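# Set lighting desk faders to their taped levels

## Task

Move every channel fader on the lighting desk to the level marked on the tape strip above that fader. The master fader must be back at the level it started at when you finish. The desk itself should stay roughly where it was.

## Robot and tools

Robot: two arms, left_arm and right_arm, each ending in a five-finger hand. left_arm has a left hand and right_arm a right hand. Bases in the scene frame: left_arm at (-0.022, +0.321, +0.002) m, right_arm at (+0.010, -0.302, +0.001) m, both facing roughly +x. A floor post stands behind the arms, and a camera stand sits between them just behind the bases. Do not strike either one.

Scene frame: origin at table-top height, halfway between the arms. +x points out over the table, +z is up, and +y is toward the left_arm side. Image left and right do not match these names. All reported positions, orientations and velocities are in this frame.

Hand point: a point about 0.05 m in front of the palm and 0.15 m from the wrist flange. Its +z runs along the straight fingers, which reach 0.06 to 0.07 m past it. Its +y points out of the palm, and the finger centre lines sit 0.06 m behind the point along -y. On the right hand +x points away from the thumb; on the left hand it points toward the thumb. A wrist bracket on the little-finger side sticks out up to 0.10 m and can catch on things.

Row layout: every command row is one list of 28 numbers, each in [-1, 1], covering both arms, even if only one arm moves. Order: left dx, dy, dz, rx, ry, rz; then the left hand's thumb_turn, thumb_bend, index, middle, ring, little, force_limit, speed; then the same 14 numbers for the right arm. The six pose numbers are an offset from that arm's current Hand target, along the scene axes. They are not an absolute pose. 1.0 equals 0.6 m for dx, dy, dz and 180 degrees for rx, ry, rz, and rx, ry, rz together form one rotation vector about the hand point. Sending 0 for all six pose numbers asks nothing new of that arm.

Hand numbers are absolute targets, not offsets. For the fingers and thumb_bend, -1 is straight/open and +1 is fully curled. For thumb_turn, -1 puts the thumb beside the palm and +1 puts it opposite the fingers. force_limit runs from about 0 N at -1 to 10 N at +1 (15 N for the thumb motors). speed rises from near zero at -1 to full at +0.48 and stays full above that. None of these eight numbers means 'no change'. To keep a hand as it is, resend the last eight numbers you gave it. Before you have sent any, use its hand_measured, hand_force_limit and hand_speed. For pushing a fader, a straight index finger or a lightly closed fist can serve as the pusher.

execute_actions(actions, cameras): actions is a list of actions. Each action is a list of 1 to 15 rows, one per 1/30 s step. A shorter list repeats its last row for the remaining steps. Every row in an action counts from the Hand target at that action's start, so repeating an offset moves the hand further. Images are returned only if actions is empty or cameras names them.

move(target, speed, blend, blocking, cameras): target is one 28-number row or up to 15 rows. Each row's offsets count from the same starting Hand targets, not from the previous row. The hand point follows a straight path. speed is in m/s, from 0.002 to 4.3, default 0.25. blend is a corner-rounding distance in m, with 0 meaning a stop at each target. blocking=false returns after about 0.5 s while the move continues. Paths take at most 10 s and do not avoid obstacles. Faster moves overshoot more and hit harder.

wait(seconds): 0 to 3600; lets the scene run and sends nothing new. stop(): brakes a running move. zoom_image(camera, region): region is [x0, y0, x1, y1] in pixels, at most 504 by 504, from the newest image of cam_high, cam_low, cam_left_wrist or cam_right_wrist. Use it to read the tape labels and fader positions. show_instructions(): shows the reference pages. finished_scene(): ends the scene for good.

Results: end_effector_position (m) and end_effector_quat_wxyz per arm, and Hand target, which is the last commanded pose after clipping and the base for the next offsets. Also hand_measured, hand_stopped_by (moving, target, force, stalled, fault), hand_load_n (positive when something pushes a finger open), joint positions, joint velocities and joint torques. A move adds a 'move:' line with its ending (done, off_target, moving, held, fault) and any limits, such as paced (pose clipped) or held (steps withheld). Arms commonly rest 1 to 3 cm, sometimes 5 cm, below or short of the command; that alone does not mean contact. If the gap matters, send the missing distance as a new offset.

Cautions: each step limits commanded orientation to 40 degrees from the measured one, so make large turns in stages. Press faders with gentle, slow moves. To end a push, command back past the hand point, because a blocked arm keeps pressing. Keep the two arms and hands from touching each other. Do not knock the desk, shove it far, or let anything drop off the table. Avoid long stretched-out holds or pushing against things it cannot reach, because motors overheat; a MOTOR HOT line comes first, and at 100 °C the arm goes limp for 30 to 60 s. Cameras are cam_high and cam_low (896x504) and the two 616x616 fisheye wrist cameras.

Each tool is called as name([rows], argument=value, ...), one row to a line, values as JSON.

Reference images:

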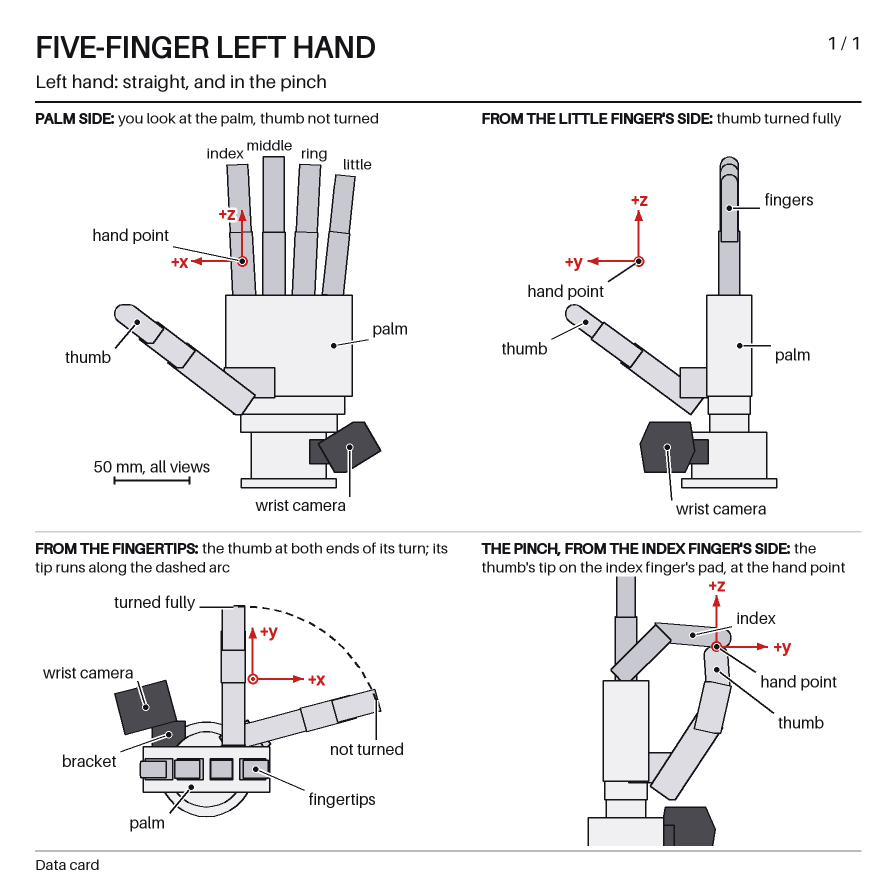

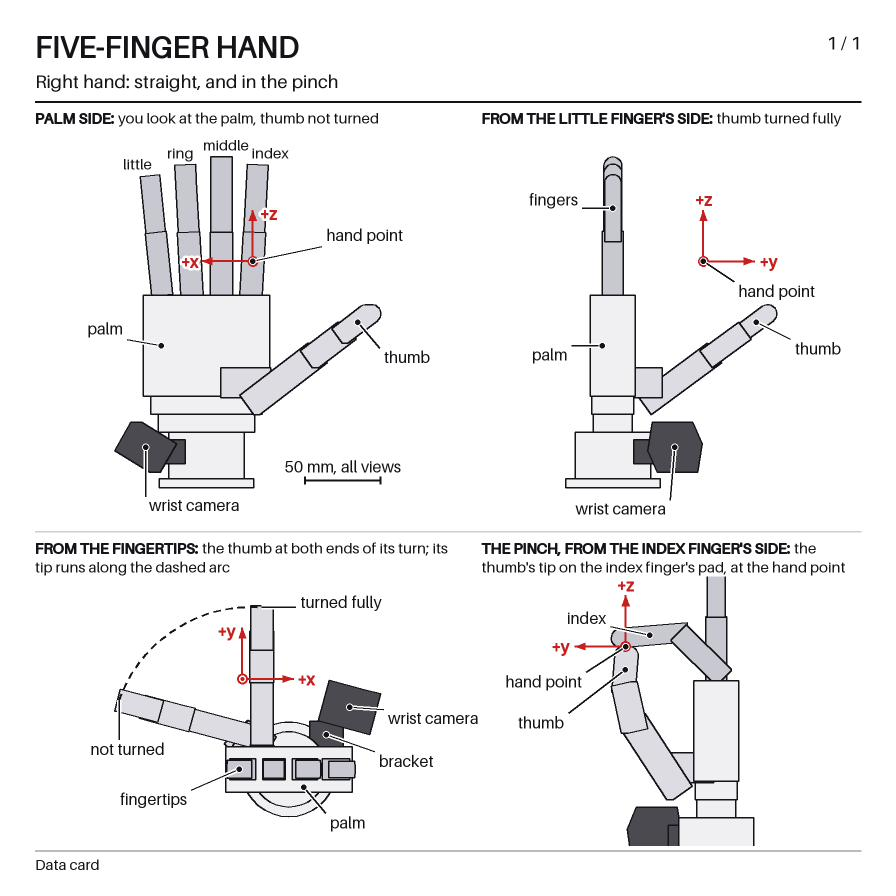

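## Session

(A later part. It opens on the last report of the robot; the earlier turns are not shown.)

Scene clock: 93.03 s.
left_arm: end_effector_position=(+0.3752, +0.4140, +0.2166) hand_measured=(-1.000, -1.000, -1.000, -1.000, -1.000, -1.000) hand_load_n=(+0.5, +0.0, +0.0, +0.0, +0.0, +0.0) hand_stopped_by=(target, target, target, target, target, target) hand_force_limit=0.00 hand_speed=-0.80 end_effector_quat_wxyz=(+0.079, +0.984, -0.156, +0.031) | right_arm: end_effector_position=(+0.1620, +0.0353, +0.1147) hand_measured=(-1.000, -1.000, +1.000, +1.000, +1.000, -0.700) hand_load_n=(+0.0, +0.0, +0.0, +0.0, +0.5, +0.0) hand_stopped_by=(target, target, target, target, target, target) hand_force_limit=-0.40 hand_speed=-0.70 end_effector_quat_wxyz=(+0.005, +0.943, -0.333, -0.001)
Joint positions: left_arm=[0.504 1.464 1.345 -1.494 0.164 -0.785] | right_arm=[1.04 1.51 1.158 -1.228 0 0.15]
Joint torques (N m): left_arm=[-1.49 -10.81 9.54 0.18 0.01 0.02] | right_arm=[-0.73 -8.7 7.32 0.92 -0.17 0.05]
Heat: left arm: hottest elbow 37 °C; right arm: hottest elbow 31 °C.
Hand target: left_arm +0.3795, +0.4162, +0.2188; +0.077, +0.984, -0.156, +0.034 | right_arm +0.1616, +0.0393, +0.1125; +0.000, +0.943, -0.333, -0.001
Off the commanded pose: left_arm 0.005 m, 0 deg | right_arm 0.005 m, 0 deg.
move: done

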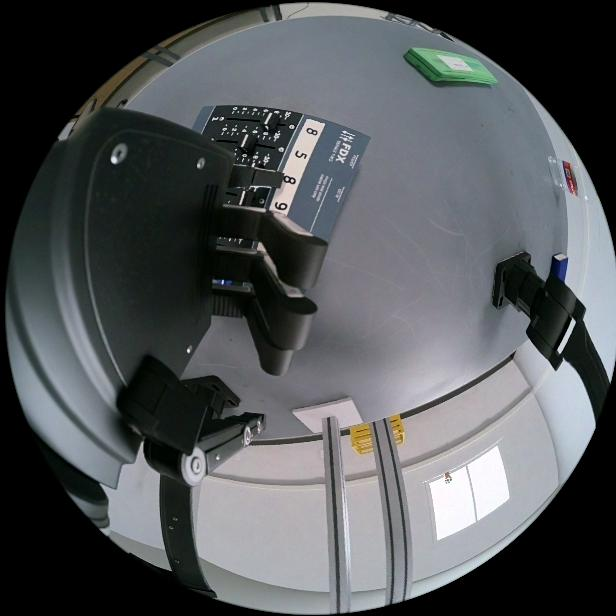

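move(target=[0,0,0,0,0,0,-1,-1,-1,-1,-1,-1,0,-0.8,0,0,0,0,0,0,-1,-1,1,1,1,-0.89,-0.4,-0.9], speed=0.05, cameras=["cam_right_wrist"])

zoom_image(camera="cam_right_wrist", region=[230, 140, 290, 200])

Scene clock: 94.50 s.
left_arm: end_effector_position=(+0.3752, +0.4140, +0.2166) hand_measured=(-1.000, -1.000, -1.000, -1.000, -1.000, -1.000) hand_load_n=(-0.5, +0.0, +0.0, +0.0, +0.0, +0.0) hand_stopped_by=(target, target, target, target, target, target) hand_force_limit=0.00 hand_speed=-0.80 end_effector_quat_wxyz=(+0.079, +0.984, -0.156, +0.031) | right_arm: end_effector_position=(+0.1619, +0.0354, +0.1147) hand_measured=(-1.000, -1.000, +1.000, +1.000, +1.000, -0.890) hand_load_n=(+0.0, +0.0, +0.0, +0.0, +0.0, -2.0) hand_stopped_by=(target, target, target, target, target, target) hand_force_limit=-0.40 hand_speed=-0.90 end_effector_quat_wxyz=(+0.005, +0.942, -0.334, -0.001)
Joint positions: left_arm=[0.504 1.464 1.345 -1.494 0.164 -0.785] | right_arm=[1.04 1.51 1.158 -1.228 0 0.152]
Joint torques (N m): left_arm=[-1.44 -10.93 9.54 0.2 0 0.02] | right_arm=[-0.73 -8.41 7.54 0.91 -0.17 0.03]
Heat: left arm: hottest elbow 37 °C; right arm: hottest elbow 31 °C.
Hand target: left_arm +0.3795, +0.4162, +0.2188; +0.077, +0.984, -0.156, +0.034 | right_arm +0.1616, +0.0393, +0.1125; +0.000, +0.943, -0.333, -0.001
Off the commanded pose: left_arm 0.005 m, 0 deg | right_arm 0.004 m, 0 deg.
move: done

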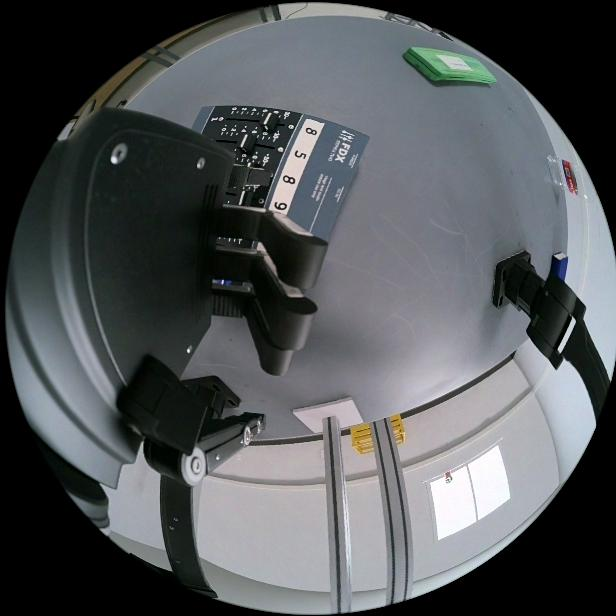

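Scaled by 8.400 from the camera's image (finer frame: 880x880).

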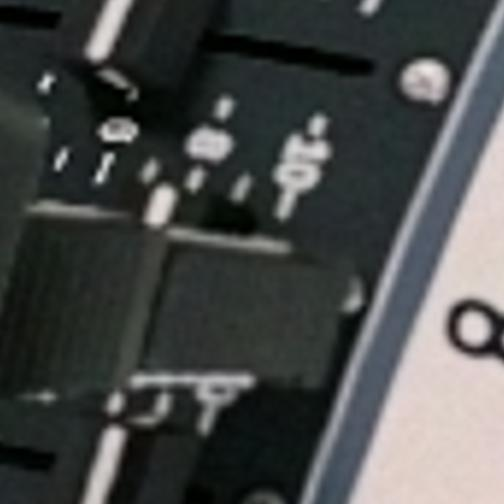

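move(target=[0,0,0,0,0,0,-1,-1,-1,-1,-1,-1,0,-0.8,0,0,0,0,0,0,-1,-1,1,1,1,-0.912,-0.4,-0.93], speed=0.05, cameras=["cam_right_wrist"])

zoom_image(camera="cam_right_wrist", region=[230, 140, 290, 200])

Scene clock: 95.43 s.
left_arm: end_effector_position=(+0.3752, +0.4140, +0.2166) hand_measured=(-1.000, -1.000, -1.000, -1.000, -1.000, -1.000) hand_load_n=(+0.0, +0.0, +0.0, +0.0, +0.0, +0.0) hand_stopped_by=(target, target, target, target, target, target) hand_force_limit=0.00 hand_speed=-0.80 end_effector_quat_wxyz=(+0.079, +0.984, -0.156, +0.031) | right_arm: end_effector_position=(+0.1619, +0.0355, +0.1147) hand_measured=(-1.000, -1.000, +1.000, +1.000, +1.000, -0.912) hand_load_n=(+0.0, -0.5, +0.0, +0.0, +0.0, -2.0) hand_stopped_by=(target, target, target, target, target, target) hand_force_limit=-0.40 hand_speed=-0.93 end_effector_quat_wxyz=(+0.005, +0.942, -0.335, -0.001)
Joint positions: left_arm=[0.504 1.464 1.345 -1.494 0.164 -0.785] | right_arm=[1.04 1.51 1.158 -1.228 0 0.154]
Joint torques (N m): left_arm=[-1.49 -10.81 9.54 0.17 0.01 0.02] | right_arm=[-0.73 -8.41 7.54 0.92 -0.17 0]
Heat: left arm: hottest elbow 37 °C; right arm: hottest elbow 31 °C.
Hand target: left_arm +0.3795, +0.4162, +0.2188; +0.077, +0.984, -0.156, +0.034 | right_arm +0.1616, +0.0393, +0.1125; +0.000, +0.943, -0.334, -0.001
Off the commanded pose: left_arm 0.005 m, 0 deg | right_arm 0.004 m, 1 deg.
move: done

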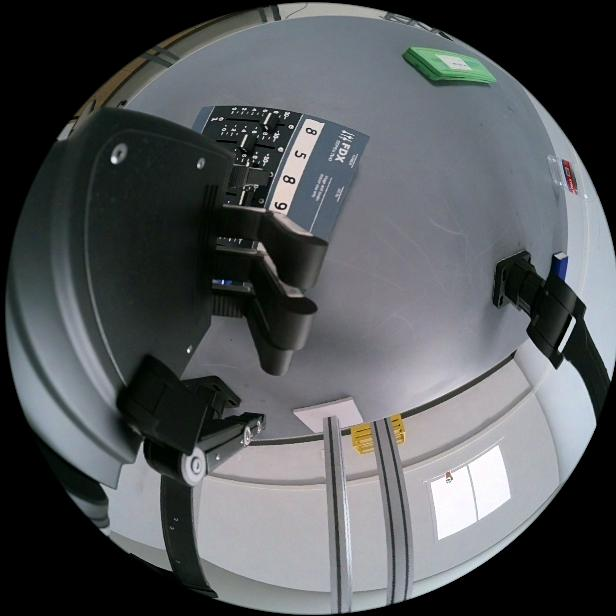

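Scaled by 8.400 from the camera's image (finer frame: 880x880).

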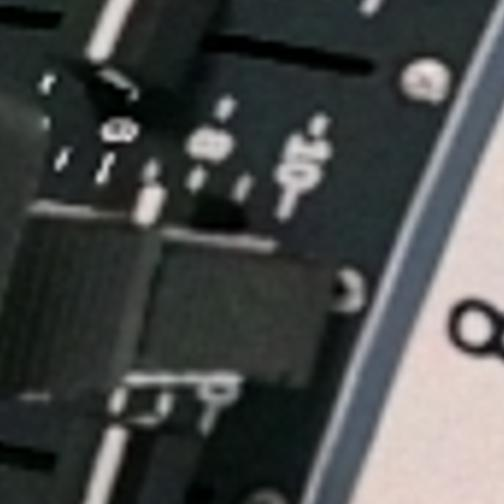

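move([
  [0,0,0,0,0,0,-1,-1,-1,-1,-1,-1,0,-0.8,0.0,0.0,0.0,0,0,0,-1,-1,1,1,1,-0.75,-0.4,-0.7],
  [0,0,0,0,0,0,-1,-1,-1,-1,-1,-1,0,-0.8,0.0,0.0,0.055,0,0,0,-1,-1,1,1,1,-0.75,-0.4,-0.7],
  [0,0,0,0,0,0,-1,-1,-1,-1,-1,-1,0,-0.8,0.055,0.052,0.06,0,0,0,-1,-1,1,1,1,-1,-0.4,-0.7],
], speed=0.08, cameras=["cam_right_wrist"])

zoom_image(camera="cam_right_wrist", region=[250, 140, 330, 220])

Scene clock: 98.87 s.
left_arm: end_effector_position=(+0.3752, +0.4140, +0.2166) hand_measured=(-1.000, -1.000, -1.000, -1.000, -1.000, -1.000) hand_load_n=(+0.0, +0.0, +0.0, +0.0, +0.0, +0.0) hand_stopped_by=(target, target, target, target, target, target) hand_force_limit=0.00 hand_speed=-0.80 end_effector_quat_wxyz=(+0.079, +0.984, -0.156, +0.031) | right_arm: end_effector_position=(+0.1841, +0.0586, +0.1344) hand_measured=(-1.000, -1.000, +1.000, +1.000, +1.000, -1.000) hand_load_n=(+0.0, +0.0, +0.0, +0.0, +0.0, +0.0) hand_stopped_by=(target, target, target, target, target, target) hand_force_limit=-0.40 hand_speed=-0.70 end_effector_quat_wxyz=(+0.017, +0.942, -0.335, -0.003)
Joint positions: left_arm=[0.504 1.464 1.345 -1.494 0.164 -0.785] | right_arm=[1.023 1.589 1.301 -1.316 0 0.137]
Joint torques (N m): left_arm=[-1.49 -10.81 9.52 0.17 0.01 0.02] | right_arm=[-1.61 -9.52 11.56 0.05 -0.16 -0.11]
Heat: left arm: hottest elbow 37 °C; right arm: hottest elbow 31 °C.
Hand target: left_arm +0.3795, +0.4162, +0.2188; +0.077, +0.984, -0.156, +0.034 | right_arm +0.1945, +0.0705, +0.1483; +0.001, +0.943, -0.333, -0.001
Off the commanded pose: left_arm 0.005 m, 0 deg | right_arm 0.021 m, 2 deg.
move: off_target (right_arm); target 3's new numbers were sent with right_arm's hand 0.021 m and 2 deg from that target

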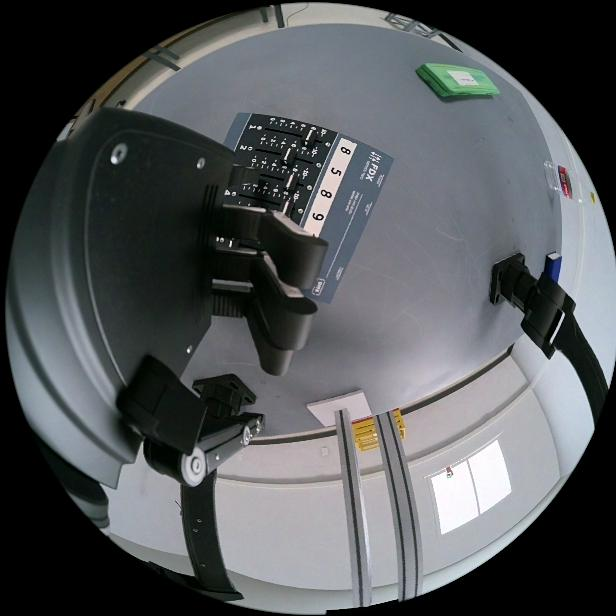

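Scaled by 6.300 from the camera's image (finer frame: 880x880).

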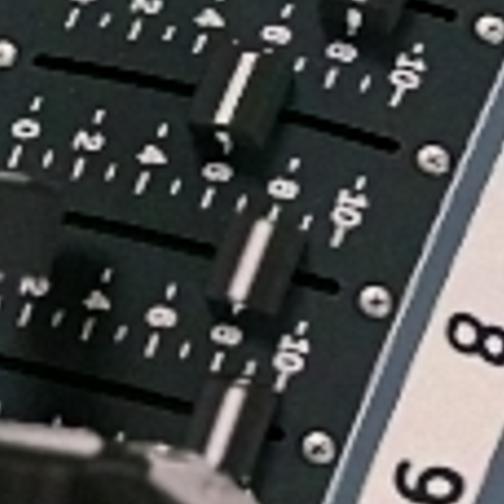

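move([
  [0,0,0,0,0,0,-1,-1,-1,-1,-1,-1,0,-0.8,-0.0175,-0.0685,0.003,0,0,0,-1,-1,1,1,1,-0.7,-0.4,-0.7],
  [0,0,0,0,0,0,-1,-1,-1,-1,-1,-1,0,-0.8,-0.0175,-0.0685,-0.035,0,0,0,-1,-1,1,1,1,-0.7,-0.4,-0.7],
], speed=0.08, cameras=["cam_right_wrist"])

zoom_image(camera="cam_right_wrist", region=[220, 130, 320, 230])

Scene clock: 101.57 s.
left_arm: end_effector_position=(+0.3752, +0.4140, +0.2166) hand_measured=(-1.000, -1.000, -1.000, -1.000, -1.000, -1.000) hand_load_n=(+0.0, +0.0, +0.0, +0.0, +0.0, +0.0) hand_stopped_by=(target, target, target, target, target, target) hand_force_limit=0.00 hand_speed=-0.80 end_effector_quat_wxyz=(+0.079, +0.984, -0.156, +0.031) | right_arm: end_effector_position=(+0.1804, +0.0284, +0.1295) hand_measured=(-1.000, -1.000, +1.000, +1.000, +1.000, -0.700) hand_load_n=(+0.0, +0.0, +0.0, +0.0, +0.5, +0.0) hand_stopped_by=(target, target, target, target, target, target) hand_force_limit=-0.40 hand_speed=-0.70 end_effector_quat_wxyz=(+0.005, +0.942, -0.335, -0.001)
Joint positions: left_arm=[0.504 1.464 1.345 -1.494 0.164 -0.785] | right_arm=[0.994 1.507 1.195 -1.27 0 0.107]
Joint torques (N m): left_arm=[-1.44 -10.87 9.51 0.18 0.01 0.02] | right_arm=[-1.73 -8.23 7.57 0.92 -0.16 -0.12]
Heat: left arm: hottest elbow 37 °C; right arm: hottest elbow 31 °C.
Hand target: left_arm +0.3795, +0.4162, +0.2188; +0.077, +0.984, -0.156, +0.034 | right_arm +0.1841, +0.0294, +0.1275; +0.000, +0.943, -0.333, -0.001
Off the commanded pose: left_arm 0.005 m, 0 deg | right_arm 0.004 m, 1 deg.
move: done

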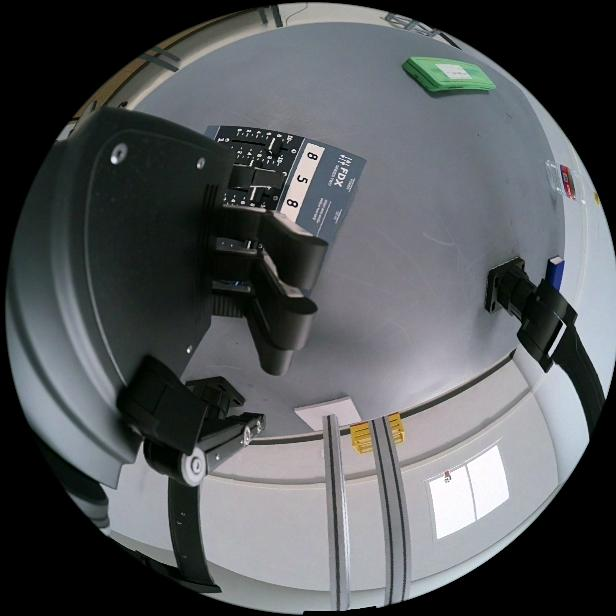

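Scaled by 5.040 from the camera's image (finer frame: 880x880).

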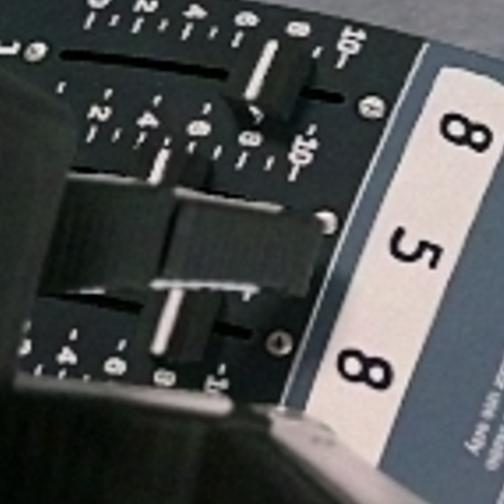

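move(target=[0,0,0,0,0,0,-1,-1,-1,-1,-1,-1,0,-0.8,0.012,-0.0065,0.004,0,0,0,-1,-1,1,1,1,-0.7,-0.4,-0.7], speed=0.08, cameras=["cam_right_wrist"])

zoom_image(camera="cam_right_wrist", region=[220, 130, 320, 230])

Scene clock: 104.20 s.
left_arm: end_effector_position=(+0.3752, +0.4140, +0.2166) hand_measured=(-1.000, -1.000, -1.000, -1.000, -1.000, -1.000) hand_load_n=(+0.0, +0.0, +0.0, +0.0, +0.0, +0.0) hand_stopped_by=(target, target, target, target, target, target) hand_force_limit=0.00 hand_speed=-0.80 end_effector_quat_wxyz=(+0.079, +0.984, -0.156, +0.031) | right_arm: end_effector_position=(+0.1877, +0.0238, +0.1295) hand_measured=(-1.000, -1.000, +1.000, +1.000, +1.000, -0.700) hand_load_n=(+0.0, +0.0, +0.0, +0.0, +0.0, +0.0) hand_stopped_by=(target, target, target, target, target, target) hand_force_limit=-0.40 hand_speed=-0.70 end_effector_quat_wxyz=(+0.005, +0.942, -0.336, -0.001)
Joint positions: left_arm=[0.504 1.464 1.345 -1.494 0.164 -0.785] | right_arm=[0.973 1.507 1.195 -1.269 0 0.089]
Joint torques (N m): left_arm=[-1.44 -10.81 9.52 0.18 0 0.02] | right_arm=[-1.55 -8.53 8.1 0.68 -0.17 -0.18]
Heat: left arm: hottest elbow 37 °C; right arm: hottest elbow 31 °C.
Hand target: left_arm +0.3795, +0.4162, +0.2188; +0.077, +0.984, -0.156, +0.034 | right_arm +0.1913, +0.0256, +0.1299; +0.000, +0.943, -0.334, -0.001
Off the commanded pose: left_arm 0.005 m, 0 deg | right_arm 0.004 m, 1 deg.
move: done

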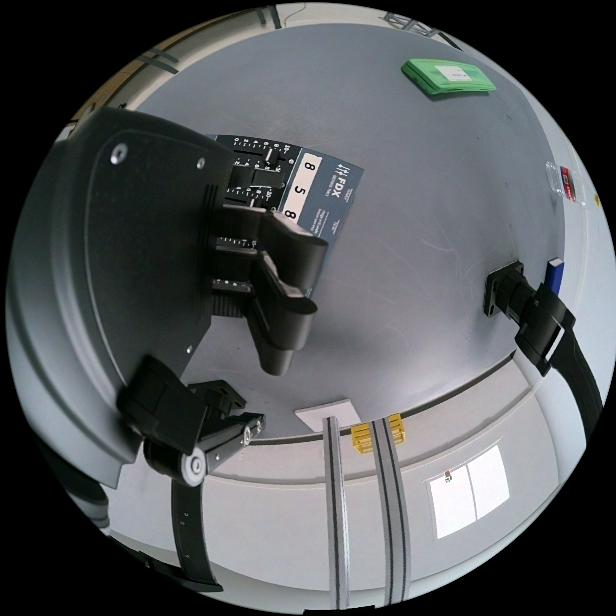

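Scaled by 5.040 from the camera's image (finer frame: 880x880).

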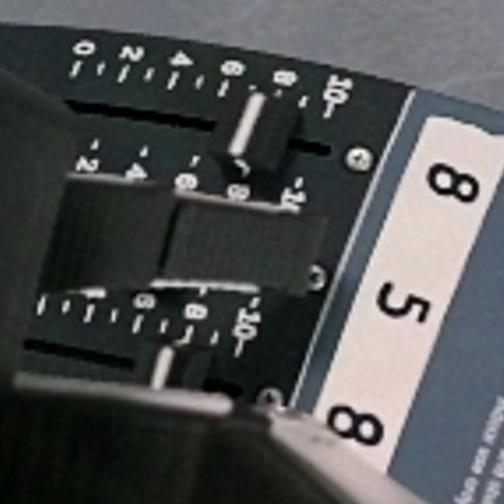

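move([
  [0,0,0,0,0,0,-1,-1,-1,-1,-1,-1,0,-0.8,-0.0125,0.0067,-0.0095,0,0,0,-1,-1,1,1,1,-0.7,-0.4,-0.7],
  [0,0,0,0,0,0,-1,-1,-1,-1,-1,-1,0,-0.8,-0.0042,0.017,-0.029,0,0,0,-1,-1,1,1,1,-0.7,-0.4,-0.7],
], speed=0.06, cameras=["cam_right_wrist"])

zoom_image(camera="cam_right_wrist", region=[220, 130, 320, 230])

Scene clock: 106.30 s.
left_arm: end_effector_position=(+0.3752, +0.4140, +0.2166) hand_measured=(-1.000, -1.000, -1.000, -1.000, -1.000, -1.000) hand_load_n=(+0.0, -0.5, +0.0, +0.0, +0.0, +0.0) hand_stopped_by=(target, target, target, target, target, target) hand_force_limit=0.00 hand_speed=-0.80 end_effector_quat_wxyz=(+0.079, +0.984, -0.156, +0.031) | right_arm: end_effector_position=(+0.1893, +0.0313, +0.1149) hand_measured=(-1.000, -1.000, +1.000, +1.000, +1.000, -0.700) hand_load_n=(+0.0, +0.0, +0.0, +0.0, +0.0, +0.5) hand_stopped_by=(target, target, target, target, target, target) hand_force_limit=-0.40 hand_speed=-0.70 end_effector_quat_wxyz=(+0.005, +0.943, -0.333, -0.001)
Joint positions: left_arm=[0.504 1.464 1.345 -1.494 0.164 -0.785] | right_arm=[0.981 1.538 1.19 -1.233 0 0.09]
Joint torques (N m): left_arm=[-1.61 -10.81 9.52 0.17 0.01 0.02] | right_arm=[-0.67 -8.88 7.5 0.84 -0.17 0.07]
Heat: left arm: hottest elbow 37 °C; right arm: hottest elbow 31 °C.
Hand target: left_arm +0.3795, +0.4162, +0.2188; +0.077, +0.984, -0.156, +0.034 | right_arm +0.1887, +0.0357, +0.1124; +0.000, +0.943, -0.333, -0.001
Off the commanded pose: left_arm 0.005 m, 0 deg | right_arm 0.005 m, 1 deg.
move: done

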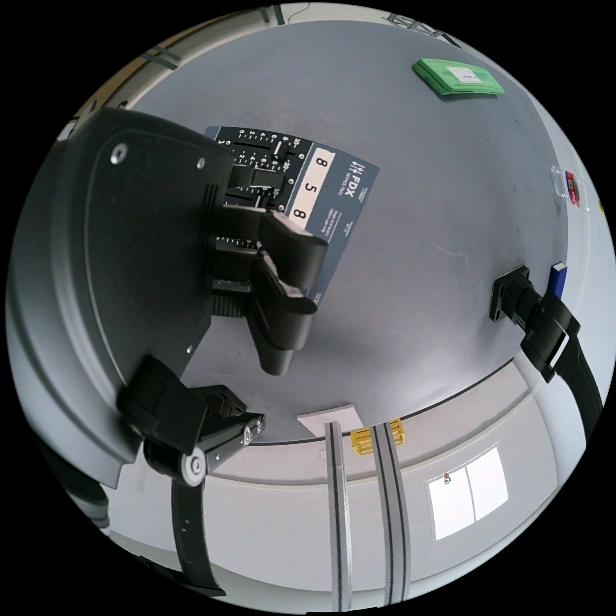

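Scaled by 5.040 from the camera's image (finer frame: 880x880).

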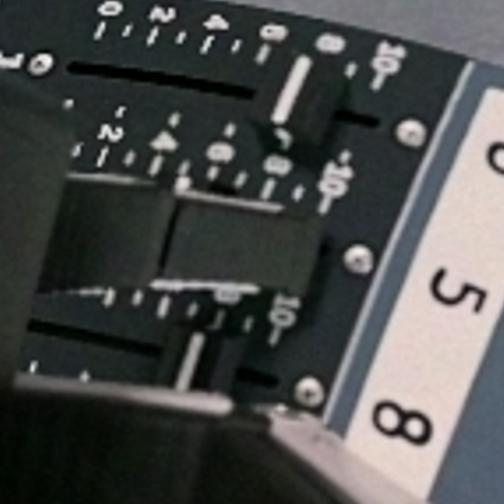

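zoom_image(camera="cam_right_wrist", region=[230, 140, 290, 200])

move(target=[0,0,0,0,0,0,-1,-1,-1,-1,-1,-1,0,-0.8,0,0,0,0,0,0,-1,-1,1,1,1,-0.86,-0.4,-0.9], speed=0.05, cameras=["cam_right_wrist"])

zoom_image(camera="cam_right_wrist", region=[230, 140, 290, 200])

Scaled by 8.400 from the camera's image (finer frame: 880x880).

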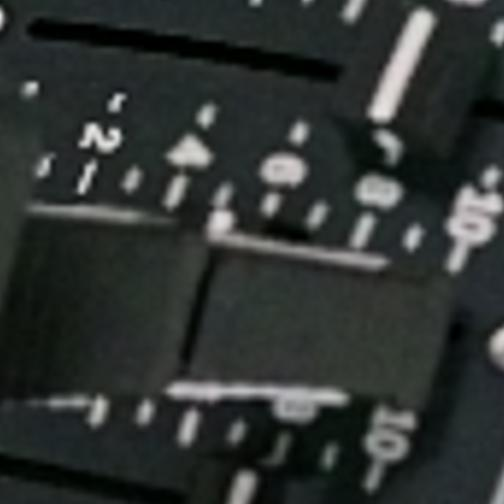

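Scene clock: 107.40 s.
left_arm: end_effector_position=(+0.3752, +0.4140, +0.2166) hand_measured=(-1.000, -1.000, -1.000, -1.000, -1.000, -1.000) hand_load_n=(+0.0, +0.0, +0.0, +0.0, +0.0, +0.0) hand_stopped_by=(target, target, target, target, target, target) hand_force_limit=0.00 hand_speed=-0.80 end_effector_quat_wxyz=(+0.079, +0.984, -0.156, +0.031) | right_arm: end_effector_position=(+0.1892, +0.0314, +0.1149) hand_measured=(-1.000, -1.000, +1.000, +1.000, +1.000, -0.860) hand_load_n=(+0.0, +0.0, +0.0, +0.0, +0.0, -1.0) hand_stopped_by=(target, target, target, target, target, target) hand_force_limit=-0.40 hand_speed=-0.90 end_effector_quat_wxyz=(+0.005, +0.943, -0.333, -0.001)
Joint positions: left_arm=[0.504 1.464 1.345 -1.494 0.164 -0.785] | right_arm=[0.981 1.538 1.19 -1.233 0 0.092]
Joint torques (N m): left_arm=[-1.44 -10.87 9.51 0.17 0.01 0.03] | right_arm=[-0.67 -8.7 7.56 0.92 -0.17 0.05]
Heat: left arm: hottest elbow 38 °C; right arm: hottest elbow 31 °C.
Hand target: left_arm +0.3795, +0.4162, +0.2188; +0.077, +0.984, -0.156, +0.034 | right_arm +0.1887, +0.0357, +0.1124; +0.000, +0.943, -0.333, -0.001
Off the commanded pose: left_arm 0.005 m, 0 deg | right_arm 0.005 m, 0 deg.
move: done

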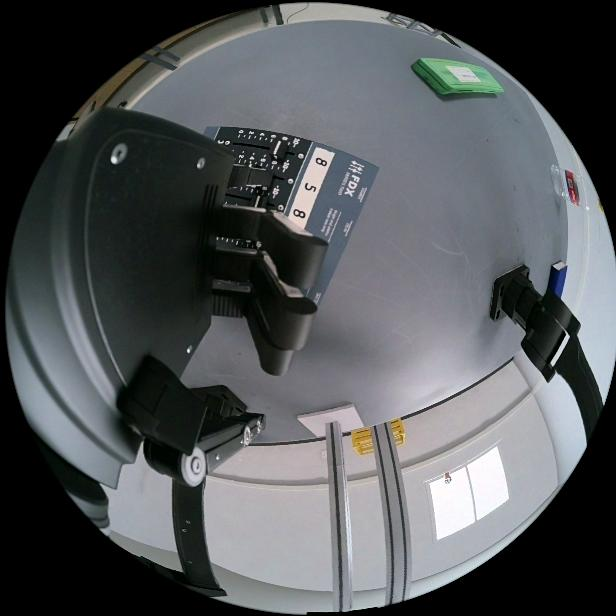

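Scaled by 8.400 from the camera's image (finer frame: 880x880).

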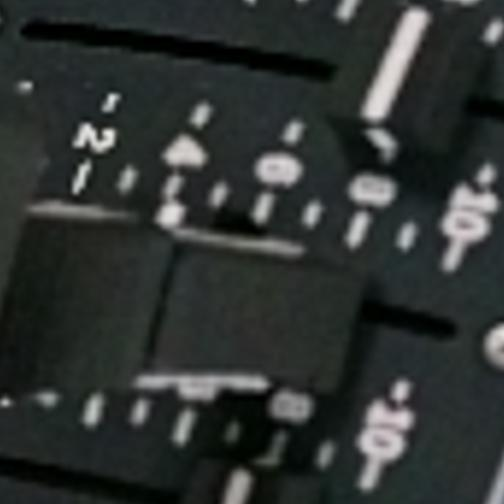

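move([
  [0,0,0,0,0,0,-1,-1,-1,-1,-1,-1,0,-0.8,0.0,0.0,0.0,0,0,0,-1,-1,1,1,1,-0.72,-0.4,-0.7],
  [0,0,0,0,0,0,-1,-1,-1,-1,-1,-1,0,-0.8,0.0,0.0,0.055,0,0,0,-1,-1,1,1,1,-0.72,-0.4,-0.7],
  [0,0,0,0,0,0,-1,-1,-1,-1,-1,-1,0,-0.8,0.054,0.062,0.06,0,0,0,-1,-1,1,1,1,-1,-0.4,-0.7],
], speed=0.08, cameras=["cam_right_wrist"])

zoom_image(camera="cam_right_wrist", region=[250, 140, 330, 220])

Scene clock: 111.17 s.
left_arm: end_effector_position=(+0.3752, +0.4140, +0.2166) hand_measured=(-1.000, -1.000, -1.000, -1.000, -1.000, -1.000) hand_load_n=(+0.0, +0.0, +0.0, +0.0, +0.0, +0.0) hand_stopped_by=(target, target, target, target, target, target) hand_force_limit=0.00 hand_speed=-0.80 end_effector_quat_wxyz=(+0.079, +0.984, -0.156, +0.031) | right_arm: end_effector_position=(+0.2104, +0.0620, +0.1350) hand_measured=(-1.000, -1.000, +1.000, +1.000, +1.000, -1.000) hand_load_n=(+0.0, +0.0, +0.0, +0.0, +0.0, +0.0) hand_stopped_by=(target, target, target, target, target, target) hand_force_limit=-0.40 hand_speed=-0.70 end_effector_quat_wxyz=(+0.016, +0.942, -0.334, -0.004)
Joint positions: left_arm=[0.504 1.464 1.345 -1.494 0.164 -0.785] | right_arm=[0.979 1.63 1.353 -1.326 0 0.092]
Joint torques (N m): left_arm=[-1.44 -10.87 9.52 0.17 0.01 0.02] | right_arm=[-1.67 -9.99 11.51 0.06 -0.16 -0.1]
Heat: left arm: hottest elbow 38 °C; right arm: hottest elbow 31 °C.
Hand target: left_arm +0.3795, +0.4162, +0.2188; +0.077, +0.984, -0.156, +0.034 | right_arm +0.2211, +0.0729, +0.1484; +0.000, +0.943, -0.333, -0.001
Off the commanded pose: left_arm 0.005 m, 0 deg | right_arm 0.020 m, 2 deg.
move: off_target (right_arm); target 3's new numbers were sent with right_arm's hand 0.020 m and 2 deg from that target

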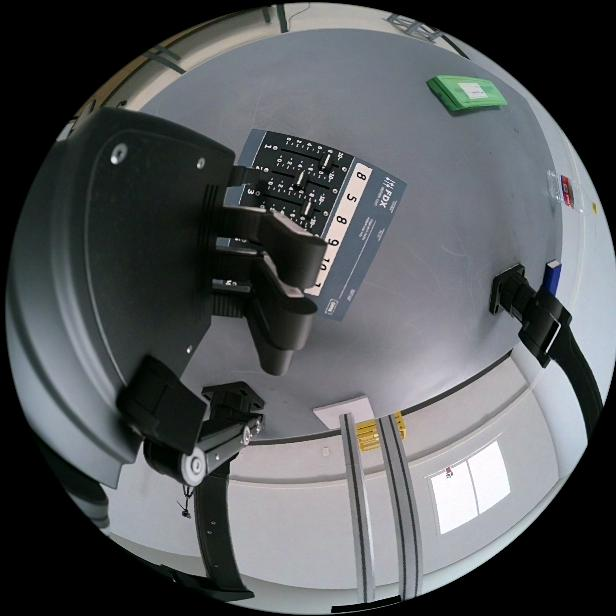

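Scaled by 6.300 from the camera's image (finer frame: 880x880).

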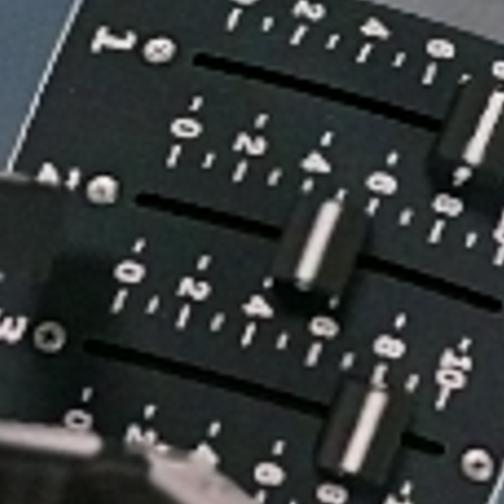

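move(target=[0,0,0,0,0,0,-1,-1,-1,-1,-1,-1,0,-0.8,-0.0935,0.1085,0.006,0,0,0,-1,-1,1,1,1,-1,-0.4,-0.7], speed=0.12, cameras=["cam_low","cam_right_wrist"])

zoom_image(camera="cam_right_wrist", region=[270, 150, 350, 230])

zoom_image(camera="cam_low", region=[400, 240, 520, 360])

Scene clock: 113.30 s.
left_arm: end_effector_position=(+0.3752, +0.4140, +0.2166) hand_measured=(-1.000, -1.000, -1.000, -1.000, -1.000, -1.000) hand_load_n=(+0.5, +0.0, +0.0, +0.0, -0.5, +0.0) hand_stopped_by=(target, target, target, target, target, target) hand_force_limit=0.00 hand_speed=-0.80 end_effector_quat_wxyz=(+0.079, +0.984, -0.156, +0.031) | right_arm: end_effector_position=(+0.1591, +0.1239, +0.1400) hand_measured=(-1.000, -1.000, +1.000, +1.000, +1.000, -1.000) hand_load_n=(+0.0, +0.0, +0.0, +0.0, +0.0, +0.0) hand_stopped_by=(target, target, target, target, target, target) hand_force_limit=-0.40 hand_speed=-0.70 end_effector_quat_wxyz=(+0.014, +0.944, -0.329, -0.002)
Joint positions: left_arm=[0.504 1.464 1.345 -1.494 0.164 -0.785] | right_arm=[1.135 1.698 1.454 -1.355 -0.002 0.236]
Joint torques (N m): left_arm=[-1.55 -10.81 9.52 0.18 0.01 0.02] | right_arm=[-1.14 -10.7 11.64 0.03 -0.12 0.04]
Heat: left arm: hottest elbow 38 °C; right arm: hottest elbow 31 °C.
Hand target: left_arm +0.3795, +0.4162, +0.2188; +0.077, +0.984, -0.156, +0.034 | right_arm +0.1651, +0.1380, +0.1521; +0.000, +0.943, -0.334, -0.001
Off the commanded pose: left_arm 0.005 m, 0 deg | right_arm 0.019 m, 2 deg.
move: off_target (right_arm)

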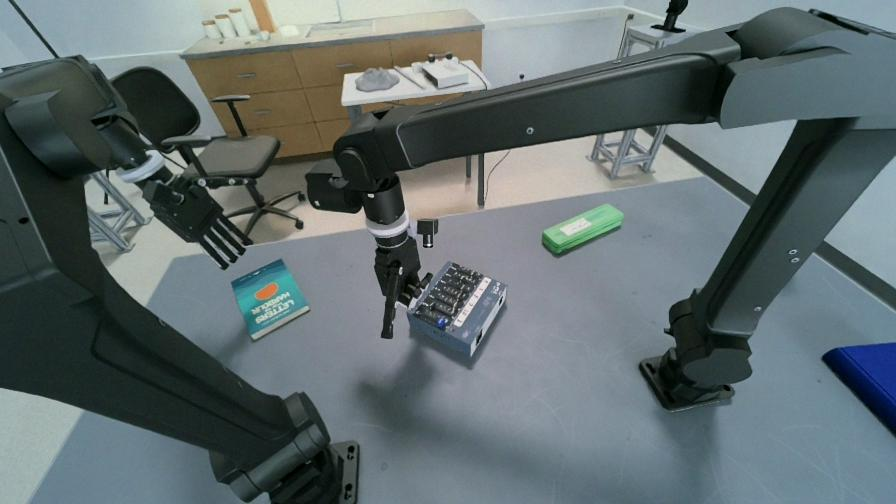

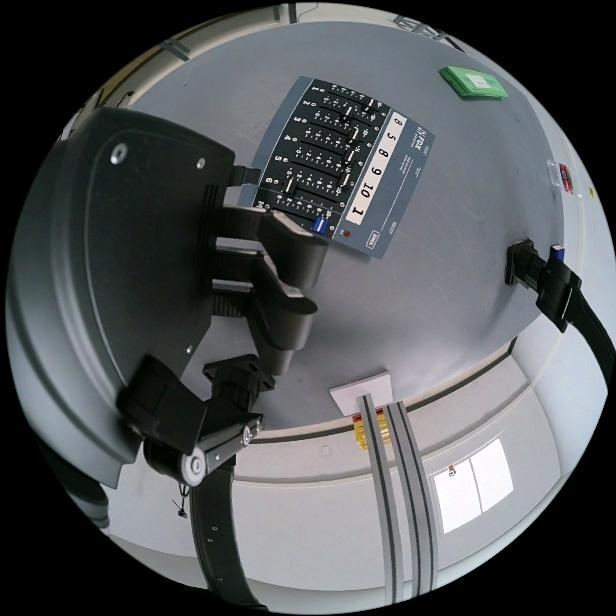

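Scaled by 6.300 from the camera's image (finer frame: 880x880).

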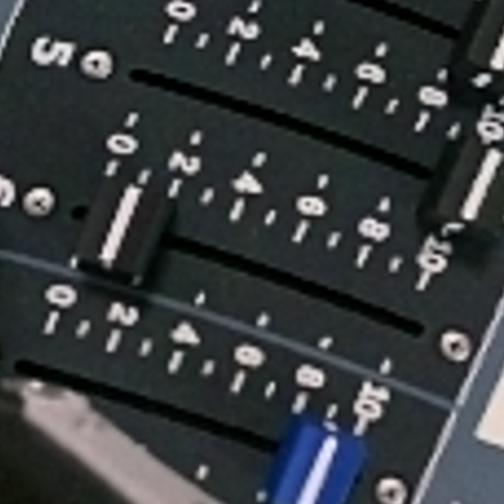

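Scaled by 4.200 from the camera's image (finer frame: 1280x720).

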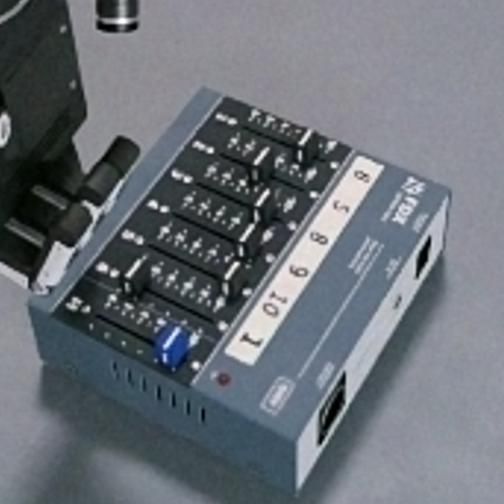

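zoom_image(camera="cam_low", region=[415, 290, 465, 330])

zoom_image(camera="cam_low", region=[435, 260, 485, 300])

Scaled by 10.080 from the camera's image (finer frame: 1280x720).

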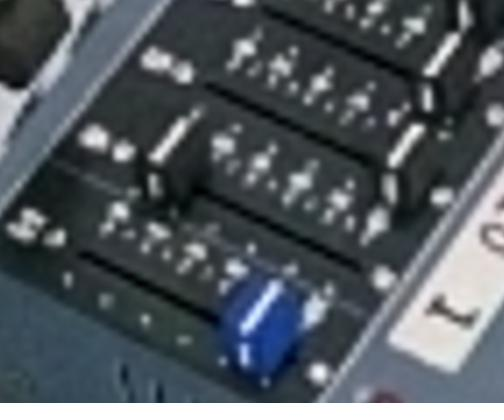

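Scaled by 10.080 from the camera's image (finer frame: 1280x720).

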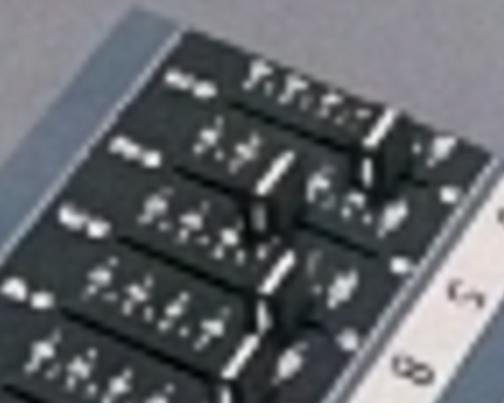

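move(target=[0,0,0,0,0,0,-1,-1,-1,-1,-1,-1,0,-0.8,0.016,0.0193,0.0,0,0,0,-1,-1,1,1,1,-1,-0.4,-0.7], speed=0.1, cameras=["cam_high","cam_right_wrist"])

zoom_image(camera="cam_right_wrist", region=[280, 150, 340, 210])

zoom_image(camera="cam_right_wrist", region=[320, 130, 390, 200])

zoom_image(camera="cam_high", region=[370, 285, 470, 385])

Scene clock: 116.23 s.
left_arm: end_effector_position=(+0.3752, +0.4140, +0.2166) hand_measured=(-1.000, -1.000, -1.000, -1.000, -1.000, -1.000) hand_load_n=(+0.0, +0.0, +0.0, +0.0, +0.0, +0.0) hand_stopped_by=(target, target, target, target, target, target) hand_force_limit=0.00 hand_speed=-0.80 end_effector_quat_wxyz=(+0.079, +0.984, -0.156, +0.031) | right_arm: end_effector_position=(+0.1657, +0.1379, +0.1397) hand_measured=(-1.000, -1.000, +1.000, +1.000, +1.000, -1.000) hand_load_n=(+0.0, +0.0, +0.5, +0.0, +0.0, +0.0) hand_stopped_by=(target, target, target, target, target, target) hand_force_limit=-0.40 hand_speed=-0.70 end_effector_quat_wxyz=(+0.014, +0.944, -0.329, -0.002)
Joint positions: left_arm=[0.504 1.464 1.345 -1.494 0.164 -0.785] | right_arm=[1.134 1.737 1.505 -1.368 -0.002 0.236]
Joint torques (N m): left_arm=[-1.49 -10.81 9.52 0.18 0.01 0.02] | right_arm=[-1.79 -11.87 11.54 0.1 -0.11 0.01]
Heat: left arm: hottest elbow 38 °C; right arm: hottest elbow 32 °C.
Hand target: left_arm +0.3795, +0.4162, +0.2188; +0.077, +0.984, -0.156, +0.034 | right_arm +0.1747, +0.1496, +0.1520; +0.000, +0.943, -0.333, -0.001
Off the commanded pose: left_arm 0.005 m, 0 deg | right_arm 0.019 m, 2 deg.
move: off_target (right_arm)

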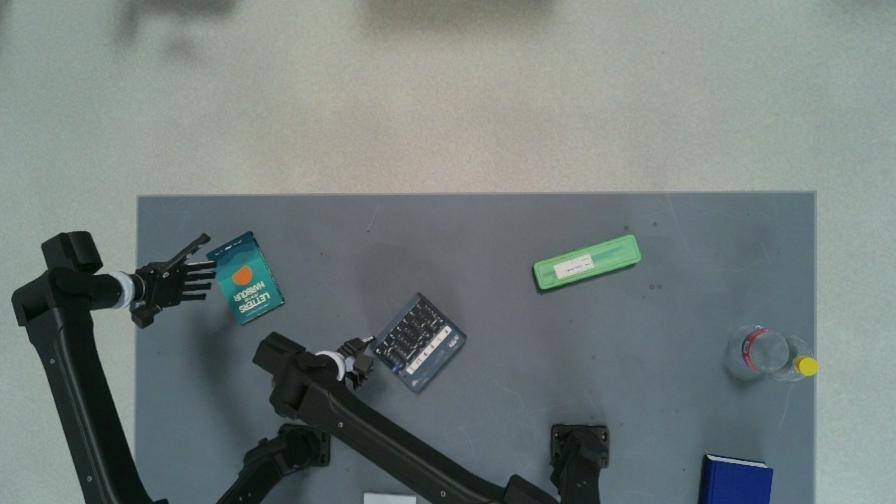

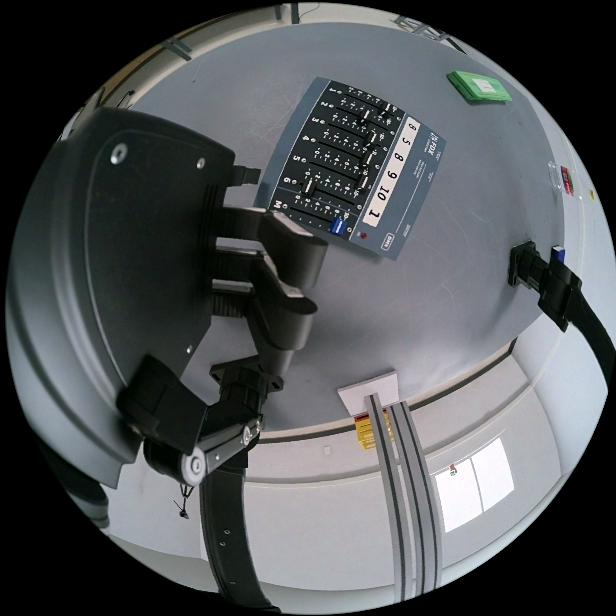

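Scaled by 8.400 from the camera's image (finer frame: 880x880).

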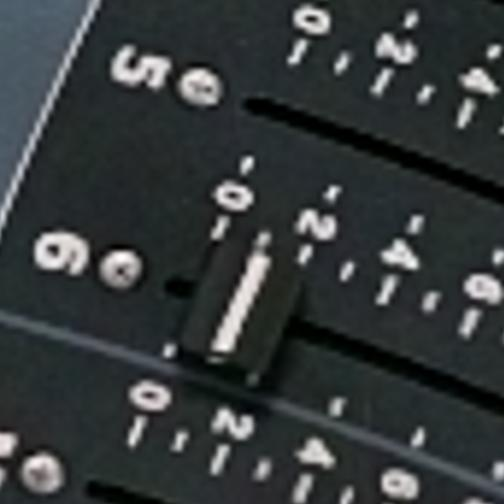

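Scaled by 7.200 from the camera's image (finer frame: 880x880).

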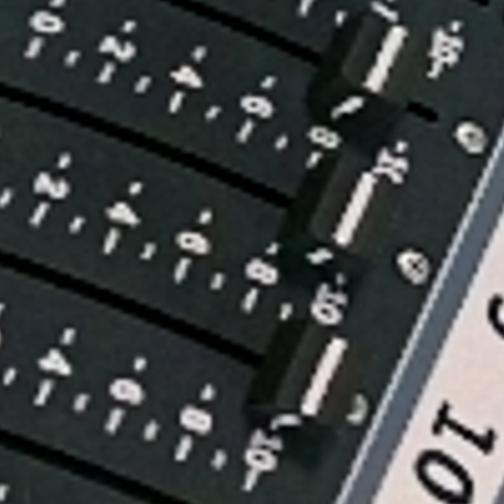

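Scaled by 5.040 from the camera's image (finer frame: 1280x720).

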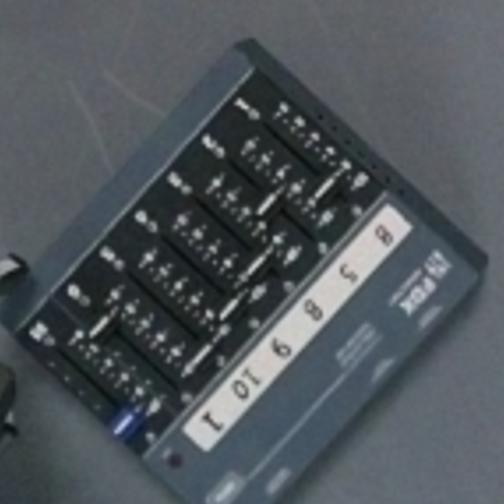

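finished_scene()

The scene is finished: the task was done.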